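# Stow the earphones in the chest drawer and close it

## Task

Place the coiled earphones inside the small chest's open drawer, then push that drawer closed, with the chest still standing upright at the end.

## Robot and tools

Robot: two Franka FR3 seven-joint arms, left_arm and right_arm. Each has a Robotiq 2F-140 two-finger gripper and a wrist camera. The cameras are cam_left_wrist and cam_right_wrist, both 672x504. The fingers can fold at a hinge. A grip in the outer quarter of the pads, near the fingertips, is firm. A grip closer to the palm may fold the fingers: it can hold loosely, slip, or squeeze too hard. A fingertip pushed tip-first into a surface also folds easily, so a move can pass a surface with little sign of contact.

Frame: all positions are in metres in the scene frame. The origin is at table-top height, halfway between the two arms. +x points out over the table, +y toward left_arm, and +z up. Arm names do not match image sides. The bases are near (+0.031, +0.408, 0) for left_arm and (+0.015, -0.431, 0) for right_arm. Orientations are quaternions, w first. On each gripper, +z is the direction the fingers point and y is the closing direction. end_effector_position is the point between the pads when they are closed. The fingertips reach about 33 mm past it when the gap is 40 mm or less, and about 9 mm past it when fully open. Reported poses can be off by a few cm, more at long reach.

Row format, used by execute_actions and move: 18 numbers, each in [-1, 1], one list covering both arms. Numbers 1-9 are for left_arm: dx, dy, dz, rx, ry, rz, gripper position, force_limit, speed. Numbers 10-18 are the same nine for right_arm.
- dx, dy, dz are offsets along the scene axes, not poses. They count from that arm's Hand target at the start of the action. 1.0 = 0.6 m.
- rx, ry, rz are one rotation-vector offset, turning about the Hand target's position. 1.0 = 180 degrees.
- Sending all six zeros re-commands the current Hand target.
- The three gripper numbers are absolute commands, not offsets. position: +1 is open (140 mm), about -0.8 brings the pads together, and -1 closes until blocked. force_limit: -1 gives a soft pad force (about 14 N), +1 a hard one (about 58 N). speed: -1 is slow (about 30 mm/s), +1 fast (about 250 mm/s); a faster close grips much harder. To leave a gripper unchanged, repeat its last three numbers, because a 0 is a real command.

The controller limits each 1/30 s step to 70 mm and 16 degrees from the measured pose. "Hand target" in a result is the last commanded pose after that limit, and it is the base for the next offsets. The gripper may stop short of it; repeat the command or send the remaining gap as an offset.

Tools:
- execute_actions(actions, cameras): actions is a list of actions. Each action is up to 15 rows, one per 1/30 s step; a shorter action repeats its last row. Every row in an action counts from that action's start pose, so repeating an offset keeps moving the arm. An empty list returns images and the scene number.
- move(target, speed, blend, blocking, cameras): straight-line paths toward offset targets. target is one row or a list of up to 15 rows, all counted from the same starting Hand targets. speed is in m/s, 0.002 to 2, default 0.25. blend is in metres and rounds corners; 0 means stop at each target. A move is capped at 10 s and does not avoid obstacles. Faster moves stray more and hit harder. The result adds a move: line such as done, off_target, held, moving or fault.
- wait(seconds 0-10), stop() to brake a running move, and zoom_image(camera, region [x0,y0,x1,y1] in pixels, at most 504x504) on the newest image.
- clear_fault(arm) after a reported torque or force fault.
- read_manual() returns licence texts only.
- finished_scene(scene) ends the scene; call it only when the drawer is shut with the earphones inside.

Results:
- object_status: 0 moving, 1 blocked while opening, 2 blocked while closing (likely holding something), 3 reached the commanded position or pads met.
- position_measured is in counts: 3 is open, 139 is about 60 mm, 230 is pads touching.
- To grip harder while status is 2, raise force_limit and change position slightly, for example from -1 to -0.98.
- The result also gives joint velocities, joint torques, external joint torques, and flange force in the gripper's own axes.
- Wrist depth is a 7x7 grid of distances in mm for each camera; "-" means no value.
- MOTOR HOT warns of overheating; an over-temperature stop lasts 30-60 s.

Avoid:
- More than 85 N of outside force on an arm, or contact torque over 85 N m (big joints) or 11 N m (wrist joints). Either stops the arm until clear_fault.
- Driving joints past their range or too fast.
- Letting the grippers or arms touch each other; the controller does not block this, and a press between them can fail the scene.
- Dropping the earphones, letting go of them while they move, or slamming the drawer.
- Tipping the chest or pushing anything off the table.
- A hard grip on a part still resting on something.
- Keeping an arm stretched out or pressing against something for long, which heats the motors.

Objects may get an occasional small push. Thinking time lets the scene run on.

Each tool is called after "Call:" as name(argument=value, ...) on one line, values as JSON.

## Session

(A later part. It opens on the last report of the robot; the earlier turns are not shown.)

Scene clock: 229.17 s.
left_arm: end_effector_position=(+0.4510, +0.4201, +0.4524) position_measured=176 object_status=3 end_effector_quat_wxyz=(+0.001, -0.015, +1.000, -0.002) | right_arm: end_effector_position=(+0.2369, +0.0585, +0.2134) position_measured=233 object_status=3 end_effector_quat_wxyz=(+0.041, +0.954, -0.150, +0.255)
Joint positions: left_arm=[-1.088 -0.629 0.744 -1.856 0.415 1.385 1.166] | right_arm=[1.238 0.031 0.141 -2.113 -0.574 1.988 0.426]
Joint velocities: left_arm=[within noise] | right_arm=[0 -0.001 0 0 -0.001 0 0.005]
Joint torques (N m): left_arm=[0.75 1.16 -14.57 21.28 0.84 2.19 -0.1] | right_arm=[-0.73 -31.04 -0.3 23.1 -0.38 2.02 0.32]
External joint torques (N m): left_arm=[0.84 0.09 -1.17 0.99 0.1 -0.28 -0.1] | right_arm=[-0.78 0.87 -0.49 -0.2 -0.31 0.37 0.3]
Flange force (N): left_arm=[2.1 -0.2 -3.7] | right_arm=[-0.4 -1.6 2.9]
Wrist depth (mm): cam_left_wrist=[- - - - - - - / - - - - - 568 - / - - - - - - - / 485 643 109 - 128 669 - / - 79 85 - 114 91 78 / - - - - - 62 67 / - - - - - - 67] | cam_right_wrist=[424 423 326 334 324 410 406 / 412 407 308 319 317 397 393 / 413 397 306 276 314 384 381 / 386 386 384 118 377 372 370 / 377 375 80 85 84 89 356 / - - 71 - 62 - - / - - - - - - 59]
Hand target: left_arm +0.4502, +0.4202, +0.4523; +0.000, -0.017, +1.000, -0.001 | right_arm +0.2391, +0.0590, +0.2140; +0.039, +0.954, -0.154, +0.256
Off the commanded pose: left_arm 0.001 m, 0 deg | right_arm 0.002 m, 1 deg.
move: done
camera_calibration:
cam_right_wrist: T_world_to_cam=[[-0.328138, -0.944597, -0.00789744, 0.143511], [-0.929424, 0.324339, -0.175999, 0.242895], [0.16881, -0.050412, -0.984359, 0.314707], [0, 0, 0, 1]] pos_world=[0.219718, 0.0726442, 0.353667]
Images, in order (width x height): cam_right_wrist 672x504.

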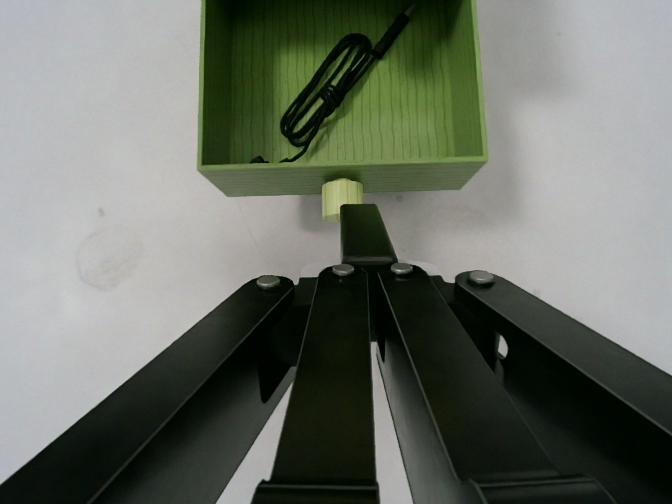

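Call:
move(target=[0,0,0,0,0,0,-0.37,-0.5,-1,0.0037,0.011,-0.117,0,0,0.011,-1,-0.5,0], speed=0.08, cameras=["cam_right_wrist"])

Scene clock: 250.93 s.
left_arm: end_effector_position=(+0.4510, +0.4201, +0.4524) position_measured=176 object_status=3 end_effector_quat_wxyz=(+0.001, -0.015, +1.000, -0.002) | right_arm: end_effector_position=(+0.2398, +0.0649, +0.1437) position_measured=233 object_status=3 end_effector_quat_wxyz=(+0.037, +0.957, -0.135, +0.256)
Joint positions: left_arm=[-1.088 -0.629 0.744 -1.856 0.415 1.385 1.166] | right_arm=[1.235 0.131 0.128 -2.171 -0.65 2.136 0.499]
Joint velocities: left_arm=[within noise] | right_arm=[0 0 0 0.001 0 0.002 0.006]
Joint torques (N m): left_arm=[0.76 1.17 -14.54 21.25 0.84 2.17 -0.1] | right_arm=[-0.48 -32.89 0.05 22.03 -0.22 1.99 0.22]
External joint torques (N m): left_arm=[0.8 0.14 -1.16 0.92 0.08 -0.3 -0.1] | right_arm=[-0.39 1.11 -0.42 0.14 -0.32 0.43 0.21]
Flange force (N): left_arm=[2.1 -0.3 -3.6] | right_arm=[-0.9 -3.0 3.1]
Wrist depth (mm): cam_left_wrist=[- - - - - - - / - - - - - - - / 467 - - - - - 595 / 485 - - - 129 - - / - 80 85 - 114 91 75 / - - - - - 62 67 / - - - - - - 67] | cam_right_wrist=[349 343 252 249 248 228 328 / 334 332 210 210 209 209 318 / 323 321 315 232 312 311 309 / 314 310 311 119 303 302 299 / 304 306 80 85 84 89 289 / - - 71 - 62 - - / - - - - - - 59]
Hand target: left_arm +0.4502, +0.4202, +0.4523; +0.000, -0.017, +1.000, -0.001 | right_arm +0.2414, +0.0656, +0.1438; +0.034, +0.956, -0.137, +0.257
Off the commanded pose: left_arm 0.001 m, 0 deg | right_arm 0.002 m, 0 deg.
move: done
camera_calibration:
cam_right_wrist: T_world_to_cam=[[-0.296775, -0.954905, -0.00900897, 0.143295], [-0.939479, 0.293646, -0.176495, 0.235711], [0.171181, -0.0439154, -0.98426, 0.24493], [0, 0, 0, 1]] pos_world=[0.222044, 0.0783735, 0.283968]
Images, in order (width x height): cam_right_wrist 672x504.

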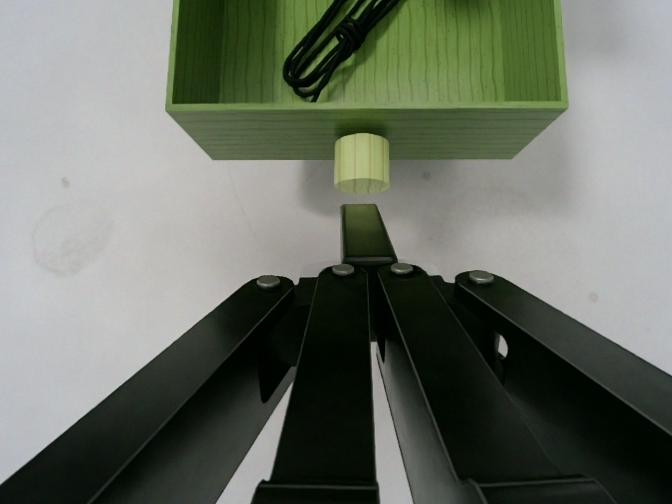

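Call:
move(target=[0,0,0,0,0,0,-0.37,-0.5,-1,0,0,-0.063,0,0,0,-1,-0.5,0], speed=0.08, cameras=["cam_right_wrist"])

Scene clock: 258.67 s.
left_arm: end_effector_position=(+0.4510, +0.4201, +0.4524) position_measured=176 object_status=3 end_effector_quat_wxyz=(+0.001, -0.015, +1.000, -0.002) | right_arm: end_effector_position=(+0.2406, +0.0645, +0.1060) position_measured=233 object_status=3 end_effector_quat_wxyz=(+0.037, +0.957, -0.135, +0.256)
Joint positions: left_arm=[-1.088 -0.629 0.744 -1.856 0.415 1.385 1.166] | right_arm=[1.235 0.196 0.119 -2.188 -0.694 2.201 0.559]
Joint velocities: left_arm=[within noise] | right_arm=[0 0.001 0 0.001 0.001 0.001 0.005]
Joint torques (N m): left_arm=[0.8 1.17 -14.58 21.28 0.83 2.17 -0.08] | right_arm=[-0.47 -34.07 0.43 21.12 -0.14 1.82 0.26]
External joint torques (N m): left_arm=[0.72 0.29 -1.29 0.86 0.07 -0.3 -0.08] | right_arm=[-0.4 0.97 -0.28 0.34 -0.3 0.35 0.25]
Flange force (N): left_arm=[2.0 -0.6 -3.6] | right_arm=[-1.1 -3.1 2.9]
Wrist depth (mm): cam_left_wrist=[- - - - - - - / - - - - - - - / 440 - - - 573 - - / 456 - - - 128 634 - / - 80 85 - 114 91 75 / - - - - - 62 67 / - - - - - - 67] | cam_right_wrist=[304 156 212 202 208 183 161 / 292 288 180 160 178 179 276 / 284 281 278 274 274 272 270 / 274 273 271 126 265 261 260 / 265 266 80 85 84 89 253 / - - 71 - 62 - - / - - - - - - 59]
Hand target: left_arm +0.4502, +0.4202, +0.4523; +0.000, -0.017, +1.000, -0.001 | right_arm +0.2414, +0.0656, +0.1060; +0.034, +0.956, -0.137, +0.257
Off the commanded pose: left_arm 0.001 m, 0 deg | right_arm 0.001 m, 0 deg.
move: done
camera_calibration:
cam_right_wrist: T_world_to_cam=[[-0.298296, -0.95443, -0.00905973, 0.143124], [-0.93896, 0.295139, -0.176768, 0.229761], [0.171386, -0.0442223, -0.984211, 0.207635], [0, 0, 0, 1]] pos_world=[0.222844, 0.0779721, 0.246268]
Images, in order (width x height): cam_right_wrist 672x504.

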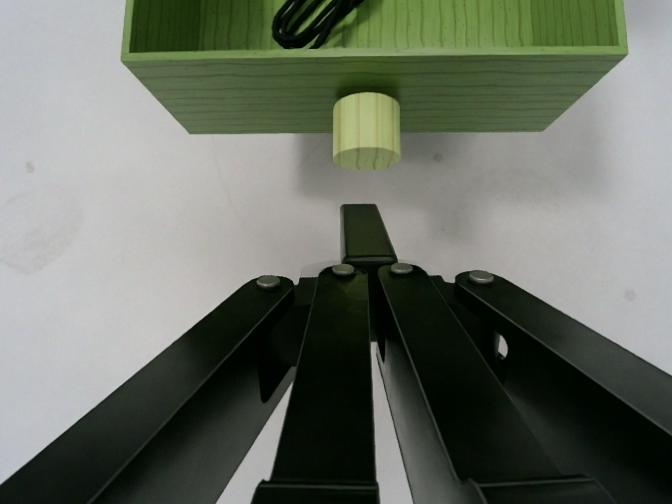

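Call:
move(target=[[0,0,0,0,0,0,-0.37,-0.5,-1,0,0,-0.0167,0,0,0,-1,-0.5,0],[0,0,0,0,0,0,-0.37,-0.5,-1,0.12,-0.0351,-0.0167,0,0,0,-1,-0.5,0]], speed=[0.05,0.05], blend=[0.004,0], cameras=["cam_right_wrist"])

Scene clock: 265.03 s.
left_arm: end_effector_position=(+0.4510, +0.4201, +0.4524) position_measured=176 object_status=3 end_effector_quat_wxyz=(+0.001, -0.015, +1.000, -0.002) | right_arm: end_effector_position=(+0.3119, +0.0441, +0.0960) position_measured=233 object_status=3 end_effector_quat_wxyz=(+0.035, +0.956, -0.142, +0.256)
Joint positions: left_arm=[-1.088 -0.629 0.744 -1.856 0.415 1.385 1.166] | right_arm=[1.144 0.207 0.058 -2.21 -0.749 2.298 0.495]
Joint velocities: left_arm=[within noise] | right_arm=[-0.001 -0.001 0 -0.001 0 0.001 -0.006]
Joint torques (N m): left_arm=[0.76 1.12 -14.55 21.26 0.85 2.18 -0.12] | right_arm=[-0.97 -34.29 0.34 20.77 -0.09 1.94 -0.35]
External joint torques (N m): left_arm=[0.76 0.09 -1.19 0.92 0.09 -0.3 -0.12] | right_arm=[-1.05 1.09 -0.2 0.22 -0.36 0.35 -0.37]
Flange force (N): left_arm=[2.3 -0.3 -3.5] | right_arm=[0.9 -3.0 3.4]
Wrist depth (mm): cam_left_wrist=[520 - - - - - - / 533 - - - 534 542 - / 460 - - 587 - - - / 485 - - - 128 - - / 489 79 85 - 114 91 74 / - - - - - 62 67 / - - - - - - 67] | cam_right_wrist=[295 146 200 193 194 190 144 / 285 140 140 140 141 139 149 / 275 271 269 160 260 259 258 / 266 265 263 125 254 253 251 / 257 257 80 85 84 89 243 / - - 71 - 62 - - / - - - - - - 59]
Hand target: left_arm +0.4502, +0.4202, +0.4523; +0.000, -0.017, +1.000, -0.001 | right_arm +0.3134, +0.0445, +0.0960; +0.034, +0.956, -0.137, +0.257
Off the commanded pose: left_arm 0.001 m, 0 deg | right_arm 0.002 m, 1 deg.
move: done
camera_calibration:
cam_right_wrist: T_world_to_cam=[[-0.309678, -0.950685, -0.0172342, 0.148983], [-0.934887, 0.307738, -0.176871, 0.299165], [0.173453, -0.0386611, -0.984083, 0.183809], [0, 0, 0, 1]] pos_world=[0.293941, 0.0566778, 0.236364]
Images, in order (width x height): cam_right_wrist 672x504.

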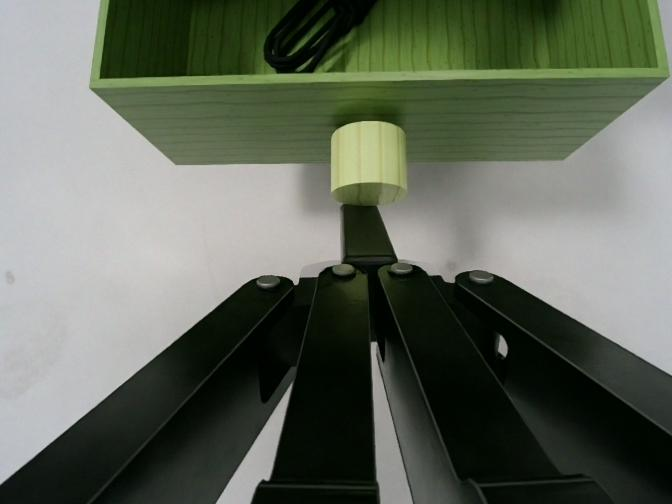

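Call:
move(target=[0,0,0,0,0,0,-0.37,-0.5,-1,0.085,-0.0249,0,0,0,0,-1,-0.5,0], speed=0.05, cameras=["cam_right_wrist"])

Scene clock: 271.03 s.
left_arm: end_effector_position=(+0.4510, +0.4201, +0.4524) position_measured=176 object_status=3 end_effector_quat_wxyz=(+0.001, -0.015, +1.000, -0.002) | right_arm: end_effector_position=(+0.3625, +0.0286, +0.0956) position_measured=233 object_status=3 end_effector_quat_wxyz=(+0.035, +0.956, -0.142, +0.256)
Joint positions: left_arm=[-1.088 -0.629 0.744 -1.856 0.415 1.385 1.166] | right_arm=[1.076 0.219 0.02 -2.203 -0.773 2.352 0.423]
Joint velocities: left_arm=[within noise] | right_arm=[0 0 -0.001 0 -0.001 0.001 -0.006]
Joint torques (N m): left_arm=[0.79 1.18 -14.59 21.28 0.84 2.18 -0.1] | right_arm=[-1.06 -34.59 0.07 21.75 -0.08 2.09 -0.31]
External joint torques (N m): left_arm=[0.72 0.23 -1.36 0.95 0.07 -0.29 -0.1] | right_arm=[-1.16 1.19 -0.3 1.21 -0.42 0.41 -0.33]
Flange force (N): left_arm=[2.2 -0.6 -3.8] | right_arm=[1.5 -6.3 4.2]
Wrist depth (mm): cam_left_wrist=[- - - - - - - / - - - 552 - - - / 460 - - - 581 - - / 485 - - - 133 - - / - 79 85 - 114 91 74 / - - - - - 62 67 / - - - - - - 67] | cam_right_wrist=[292 136 190 185 122 - 138 / 283 131 140 140 141 138 148 / 275 272 258 150 235 258 259 / 265 264 261 125 256 253 251 / 259 258 81 85 84 83 242 / - - 71 - 62 - - / - - - - - - 59]
Hand target: left_arm +0.4502, +0.4202, +0.4523; +0.000, -0.017, +1.000, -0.001 | right_arm +0.3644, +0.0296, +0.0960; +0.034, +0.956, -0.137, +0.257
Off the commanded pose: left_arm 0.001 m, 0 deg | right_arm 0.002 m, 1 deg.
move: done
camera_calibration:
cam_right_wrist: T_world_to_cam=[[-0.310132, -0.950555, -0.0162267, 0.150041], [-0.934867, 0.308026, -0.176478, 0.351071], [0.17275, -0.0395615, -0.984171, 0.174231], [0, 0, 0, 1]] pos_world=[0.344639, 0.0413757, 0.235864]
Images, in order (width x height): cam_right_wrist 672x504.

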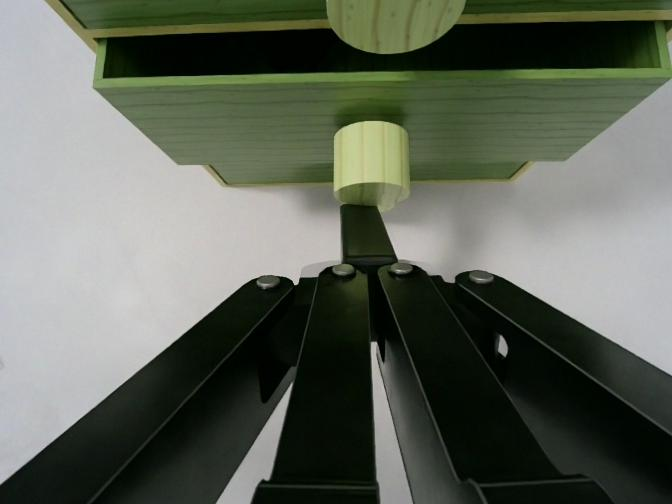

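Call:
move(target=[0,0,0,0,0,0,-0.37,-0.5,-1,0.024,-0.007,0,0,0,0,-1,-0.5,0], speed=0.04, cameras=["cam_right_wrist"])

Scene clock: 276.30 s.
left_arm: end_effector_position=(+0.4510, +0.4201, +0.4524) position_measured=176 object_status=3 end_effector_quat_wxyz=(+0.001, -0.015, +1.000, -0.002) | right_arm: end_effector_position=(+0.3765, +0.0246, +0.0954) position_measured=233 object_status=3 end_effector_quat_wxyz=(+0.035, +0.956, -0.142, +0.256)
Joint positions: left_arm=[-1.088 -0.629 0.744 -1.856 0.415 1.385 1.166] | right_arm=[1.057 0.225 0.01 -2.197 -0.778 2.367 0.402]
Joint velocities: left_arm=[within noise] | right_arm=[0 0 -0.001 0.001 0 0.001 -0.006]
Joint torques (N m): left_arm=[0.77 1.19 -14.6 21.3 0.84 2.19 -0.07] | right_arm=[-1.13 -34.88 -0.07 21.85 -0.1 2.19 -0.15]
External joint torques (N m): left_arm=[0.89 0.07 -1.11 0.97 0.11 -0.3 -0.07] | right_arm=[-1.16 1.26 -0.31 1.19 -0.46 0.48 -0.17]
Flange force (N): left_arm=[2.1 -0.1 -3.6] | right_arm=[1.2 -6.0 4.7]
Wrist depth (mm): cam_left_wrist=[- - 534 - - - - / - - - - - - - / 468 - - - - - - / 486 607 - - 128 - - / 494 79 85 - 114 91 75 / - - - - - 62 67 / - - - - - - 67] | cam_right_wrist=[- 105 106 - 77 107 106 / 282 131 140 140 139 138 142 / 274 274 215 160 196 216 258 / 275 263 262 125 255 253 250 / 258 - 80 85 84 89 243 / - - 71 - 62 - - / - - - - - - 59]
Hand target: left_arm +0.4502, +0.4202, +0.4523; +0.000, -0.017, +1.000, -0.001 | right_arm +0.3788, +0.0254, +0.0960; +0.034, +0.956, -0.137, +0.257
Off the commanded pose: left_arm 0.001 m, 0 deg | right_arm 0.002 m, 1 deg.
move: done
camera_calibration:
cam_right_wrist: T_world_to_cam=[[-0.309656, -0.950714, -0.016013, 0.150395], [-0.935096, 0.307536, -0.176118, 0.365483], [0.172363, -0.0395625, -0.984239, 0.171694], [0, 0, 0, 1]] pos_world=[0.358738, 0.0373759, 0.235764]
Images, in order (width x height): cam_right_wrist 672x504.

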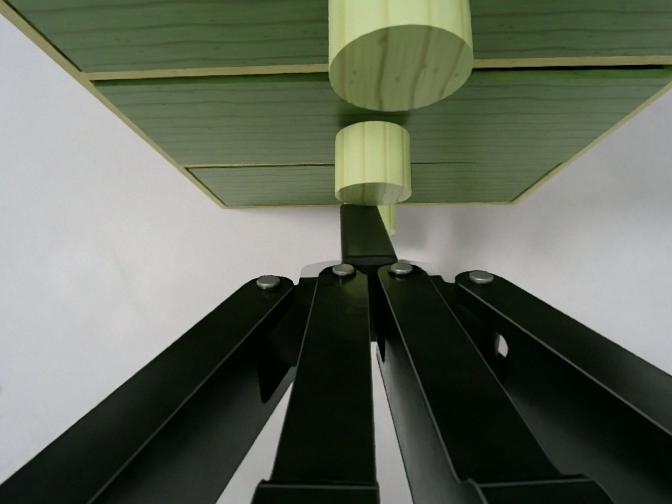

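Call:
execute_actions(actions=[[[0,0,0,0,0,0,-0.37,-0.5,-1,0.0048,-0.0014,0,0,0,0,-1,-0.5,0]],[[0,0,0,0,0,0,-0.37,-0.5,-1,0.0048,-0.0014,0,0,0,0,-1,-0.5,0]],[[0,0,0,0,0,0,-0.37,-0.5,-1,0.004,-0.0012,0,0,0,0,-1,-0.5,0]]], cameras=["cam_right_wrist"])

Scene clock: 280.93 s.
left_arm: end_effector_position=(+0.4510, +0.4201, +0.4524) position_measured=176 object_status=3 end_effector_quat_wxyz=(+0.001, -0.015, +1.000, -0.002) | right_arm: end_effector_position=(+0.3804, +0.0246, +0.0942) position_measured=233 object_status=3 end_effector_quat_wxyz=(+0.034, +0.957, -0.138, +0.254)
Joint positions: left_arm=[-1.088 -0.629 0.744 -1.856 0.415 1.385 1.166] | right_arm=[1.05 0.229 0.008 -2.195 -0.779 2.376 0.389]
Joint torques (N m): left_arm=[0.78 1.18 -14.56 21.27 0.83 2.19 -0.09] | right_arm=[-3.05 -35.31 -2.45 22.86 -0.54 1.95 -0.35]
External joint torques (N m): left_arm=[0.73 0.22 -1.28 0.91 0.07 -0.28 -0.09] | right_arm=[-3.02 0.86 -2.64 2.26 -0.91 0.23 -0.37]
External joint torques at the end of the 1st action: left_arm=[0.81 0.16 -1.15 0.89 0.09 -0.29 -0.07] | right_arm=[-1.33 1.11 -0.77 1.51 -0.55 0.43 -0.27]
External joint torques at the end of the 2nd action: left_arm=[0.83 0.07 -1.16 0.95 0.09 -0.29 -0.12] | right_arm=[-2.2 1.09 -1.65 1.84 -0.73 0.4 -0.44]
Flange force (N): left_arm=[2.1 -0.5 -3.6] | right_arm=[5.3 -7.7 6.7]
Flange force at the end of the 1st action (N): left_arm=[2.0 -0.2 -3.5] | right_arm=[2.1 -6.7 4.8]
Flange force at the end of the 2nd action (N): left_arm=[2.3 -0.2 -3.5] | right_arm=[3.9 -7.3 6.0]
Wrist depth (mm): cam_left_wrist=[- - 513 - - - - / - - 561 - - - - / 454 - - - - - - / 490 - - - 128 - - / - 80 85 - 114 91 75 / - - - - - 62 67 / - - - - - - 67] | cam_right_wrist=[- 101 107 101 66 100 96 / 280 135 138 140 146 136 136 / 274 269 204 161 185 204 257 / 264 261 260 125 254 252 250 / 256 257 80 85 84 89 242 / - - 71 - 62 - - / - - - - - - 59]
Hand target: left_arm +0.4502, +0.4202, +0.4523; +0.000, -0.017, +1.000, -0.001 | right_arm +0.3869, +0.0230, +0.0960; +0.034, +0.956, -0.137, +0.257
Off the commanded pose: left_arm 0.001 m, 0 deg | right_arm 0.007 m, 0 deg.
camera_calibration:
cam_right_wrist: T_world_to_cam=[[-0.302974, -0.952878, -0.0152036, 0.148957], [-0.937827, 0.300948, -0.172948, 0.369749], [0.169374, -0.0381403, -0.984814, 0.170945], [0, 0, 0, 1]] pos_world=[0.362937, 0.0371823, 0.234561]
Images, in order (width x height): cam_right_wrist 672x504.

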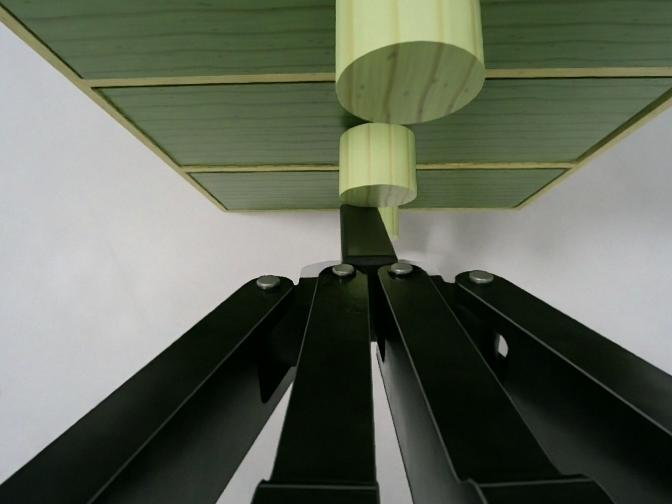

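Call:
execute_actions(actions=[[[0,0,0,0,0,0,-0.37,-0.5,-1,0.004,-0.0012,0,0,0,0,-1,-0.5,0]]], cameras=["cam_right_wrist"])

Call:
move(target=[[0,0,0,0,0,0,-0.37,-0.5,-1,-0.15,0.0439,0,0,0,0,-1,-0.5,0],[0,0,0,0,0,0,-0.37,-0.5,-1,-0.25,0.0732,0.25,0,0,0,-1,-0.5,0]], speed=[0.1,0.2], blend=[0.03,0], cameras=["cam_right_wrist"])

Call:
zoom_image(camera="cam_right_wrist", region=[190, 0, 500, 160])

Scene clock: 285.43 s.
left_arm: end_effector_position=(+0.4510, +0.4201, +0.4524) position_measured=176 object_status=3 end_effector_quat_wxyz=(+0.001, -0.015, +1.000, -0.002) | right_arm: end_effector_position=(+0.3809, +0.0249, +0.0937) position_measured=233 object_status=3 end_effector_quat_wxyz=(+0.034, +0.957, -0.137, +0.254)
Joint positions: left_arm=[-1.088 -0.629 0.744 -1.856 0.415 1.385 1.166] | right_arm=[1.048 0.23 0.008 -2.194 -0.779 2.379 0.385]
Joint torques (N m): left_arm=[0.75 1.12 -14.56 21.27 0.83 2.18 -0.09] | right_arm=[-3.94 -35.49 -3.38 23.27 -0.7 1.82 -0.36]
External joint torques (N m): left_arm=[0.71 0.13 -1.29 0.96 0.08 -0.28 -0.09] | right_arm=[-3.9 0.79 -3.56 2.63 -1.08 0.09 -0.37]
Flange force (N): left_arm=[2.2 -0.4 -3.7] | right_arm=[6.9 -8.3 7.7]
Wrist depth (mm): cam_left_wrist=[- - - - - - - / - - - - - - - / 462 - - - - - - / 473 - - 617 127 - - / - 79 85 - 114 91 75 / - - - - - 62 67 / - - - - - - 67] | cam_right_wrist=[- 105 106 100 65 95 94 / 280 135 137 118 90 135 135 / 274 270 204 171 203 204 256 / 263 262 260 125 253 252 249 / 256 256 80 85 84 89 242 / - - 71 - 62 - - / - - - - - - 59]
Hand target: left_arm +0.4502, +0.4202, +0.4523; +0.000, -0.017, +1.000, -0.001 | right_arm +0.3893, +0.0223, +0.0960; +0.034, +0.956, -0.137, +0.257
Off the commanded pose: left_arm 0.001 m, 0 deg | right_arm 0.009 m, 0 deg.
camera_calibration:
cam_right_wrist: T_world_to_cam=[[-0.300405, -0.953691, -0.0151456, 0.148437], [-0.938867, 0.298461, -0.171612, 0.370415], [0.168185, -0.0373335, -0.985048, 0.170798], [0, 0, 0, 1]] pos_world=[0.363636, 0.0373853, 0.23406]
Images, in order (width x height): cam_right_wrist 672x504.

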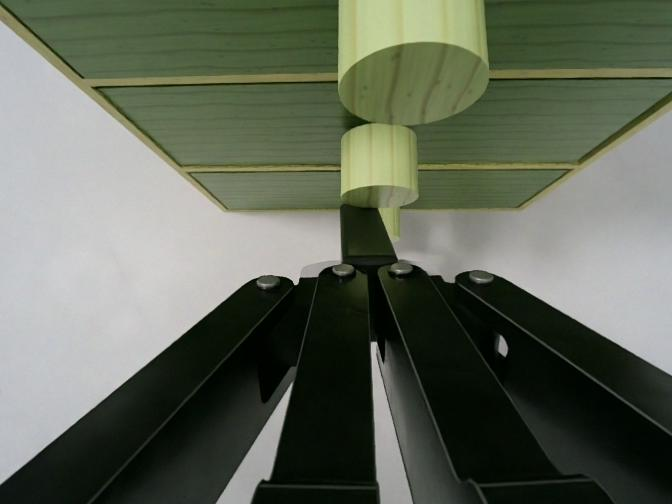

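Scene clock: 288.17 s.
left_arm: end_effector_position=(+0.4510, +0.4201, +0.4524) position_measured=176 object_status=3 end_effector_quat_wxyz=(+0.001, -0.015, +1.000, -0.002) | right_arm: end_effector_position=(+0.2408, +0.0670, +0.2470) position_measured=233 object_status=3 end_effector_quat_wxyz=(+0.031, +0.955, -0.140, +0.258)
Joint positions: left_arm=[-1.088 -0.629 0.744 -1.856 0.415 1.385 1.166] | right_arm=[1.23 0.002 0.151 -2.068 -0.568 1.948 0.375]
Joint velocities: left_arm=[within noise] | right_arm=[0 0.001 0.001 -0.001 0 -0.002 -0.006]
Joint torques (N m): left_arm=[0.79 1.16 -14.56 21.27 0.84 2.18 -0.1] | right_arm=[-0.5 -29.85 -0.08 24.36 0.16 1.66 -0.36]
External joint torques (N m): left_arm=[0.87 0.03 -1.22 1.02 0.09 -0.29 -0.1] | right_arm=[-0.59 1.44 -0.18 0.64 0.29 -0.08 -0.37]
Flange force (N): left_arm=[2.4 -0.2 -3.7] | right_arm=[0.2 -6.5 -0.2]
Wrist depth (mm): cam_left_wrist=[- - - 525 - - - / - - - - - - - / 471 - - - - - - / 440 - - - 132 - - / 483 79 85 - 114 91 74 / - - - - - 62 67 / - - - - - - 67] | cam_right_wrist=[478 471 353 318 319 443 441 / 458 450 446 429 422 - 422 / 446 443 429 429 419 415 414 / 425 423 420 118 410 404 400 / 412 417 81 85 84 89 390 / - - 71 - 62 - - / - - - - - - 59]
Hand target: left_arm +0.4502, +0.4202, +0.4523; +0.000, -0.017, +1.000, -0.001 | right_arm +0.2393, +0.0662, +0.2460; +0.034, +0.956, -0.137, +0.257
Off the commanded pose: left_arm 0.001 m, 0 deg | right_arm 0.002 m, 1 deg.
move: done
camera_calibration:
cam_right_wrist: T_world_to_cam=[[-0.304523, -0.952215, -0.023517, 0.151851], [-0.935541, 0.303647, -0.180447, 0.253667], [0.178965, -0.0329493, -0.983303, 0.343659], [0, 0, 0, 1]] pos_world=[0.222055, 0.0788921, 0.387265]
Images, in order (width x height): cam_right_wrist 672x504.

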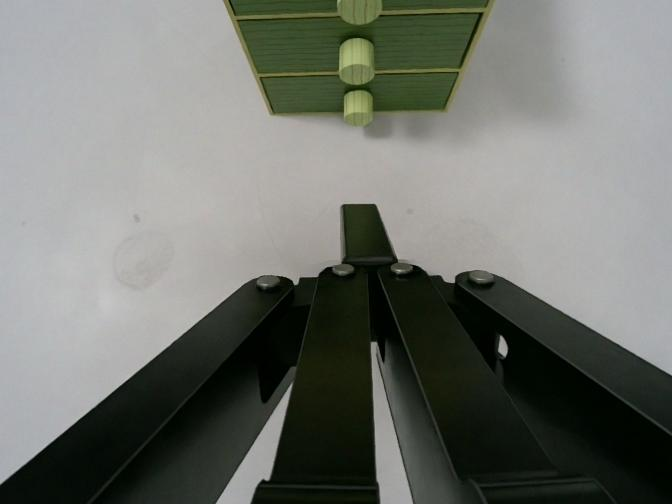

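Scaled by 1.626 from the camera's 672x504 image, which has a finer 960x720 frame.

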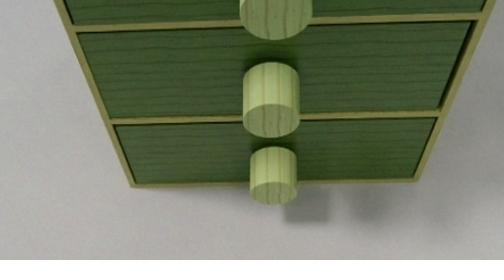

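Call:
finished_scene(scene=2)

The scene is finished: the task was done.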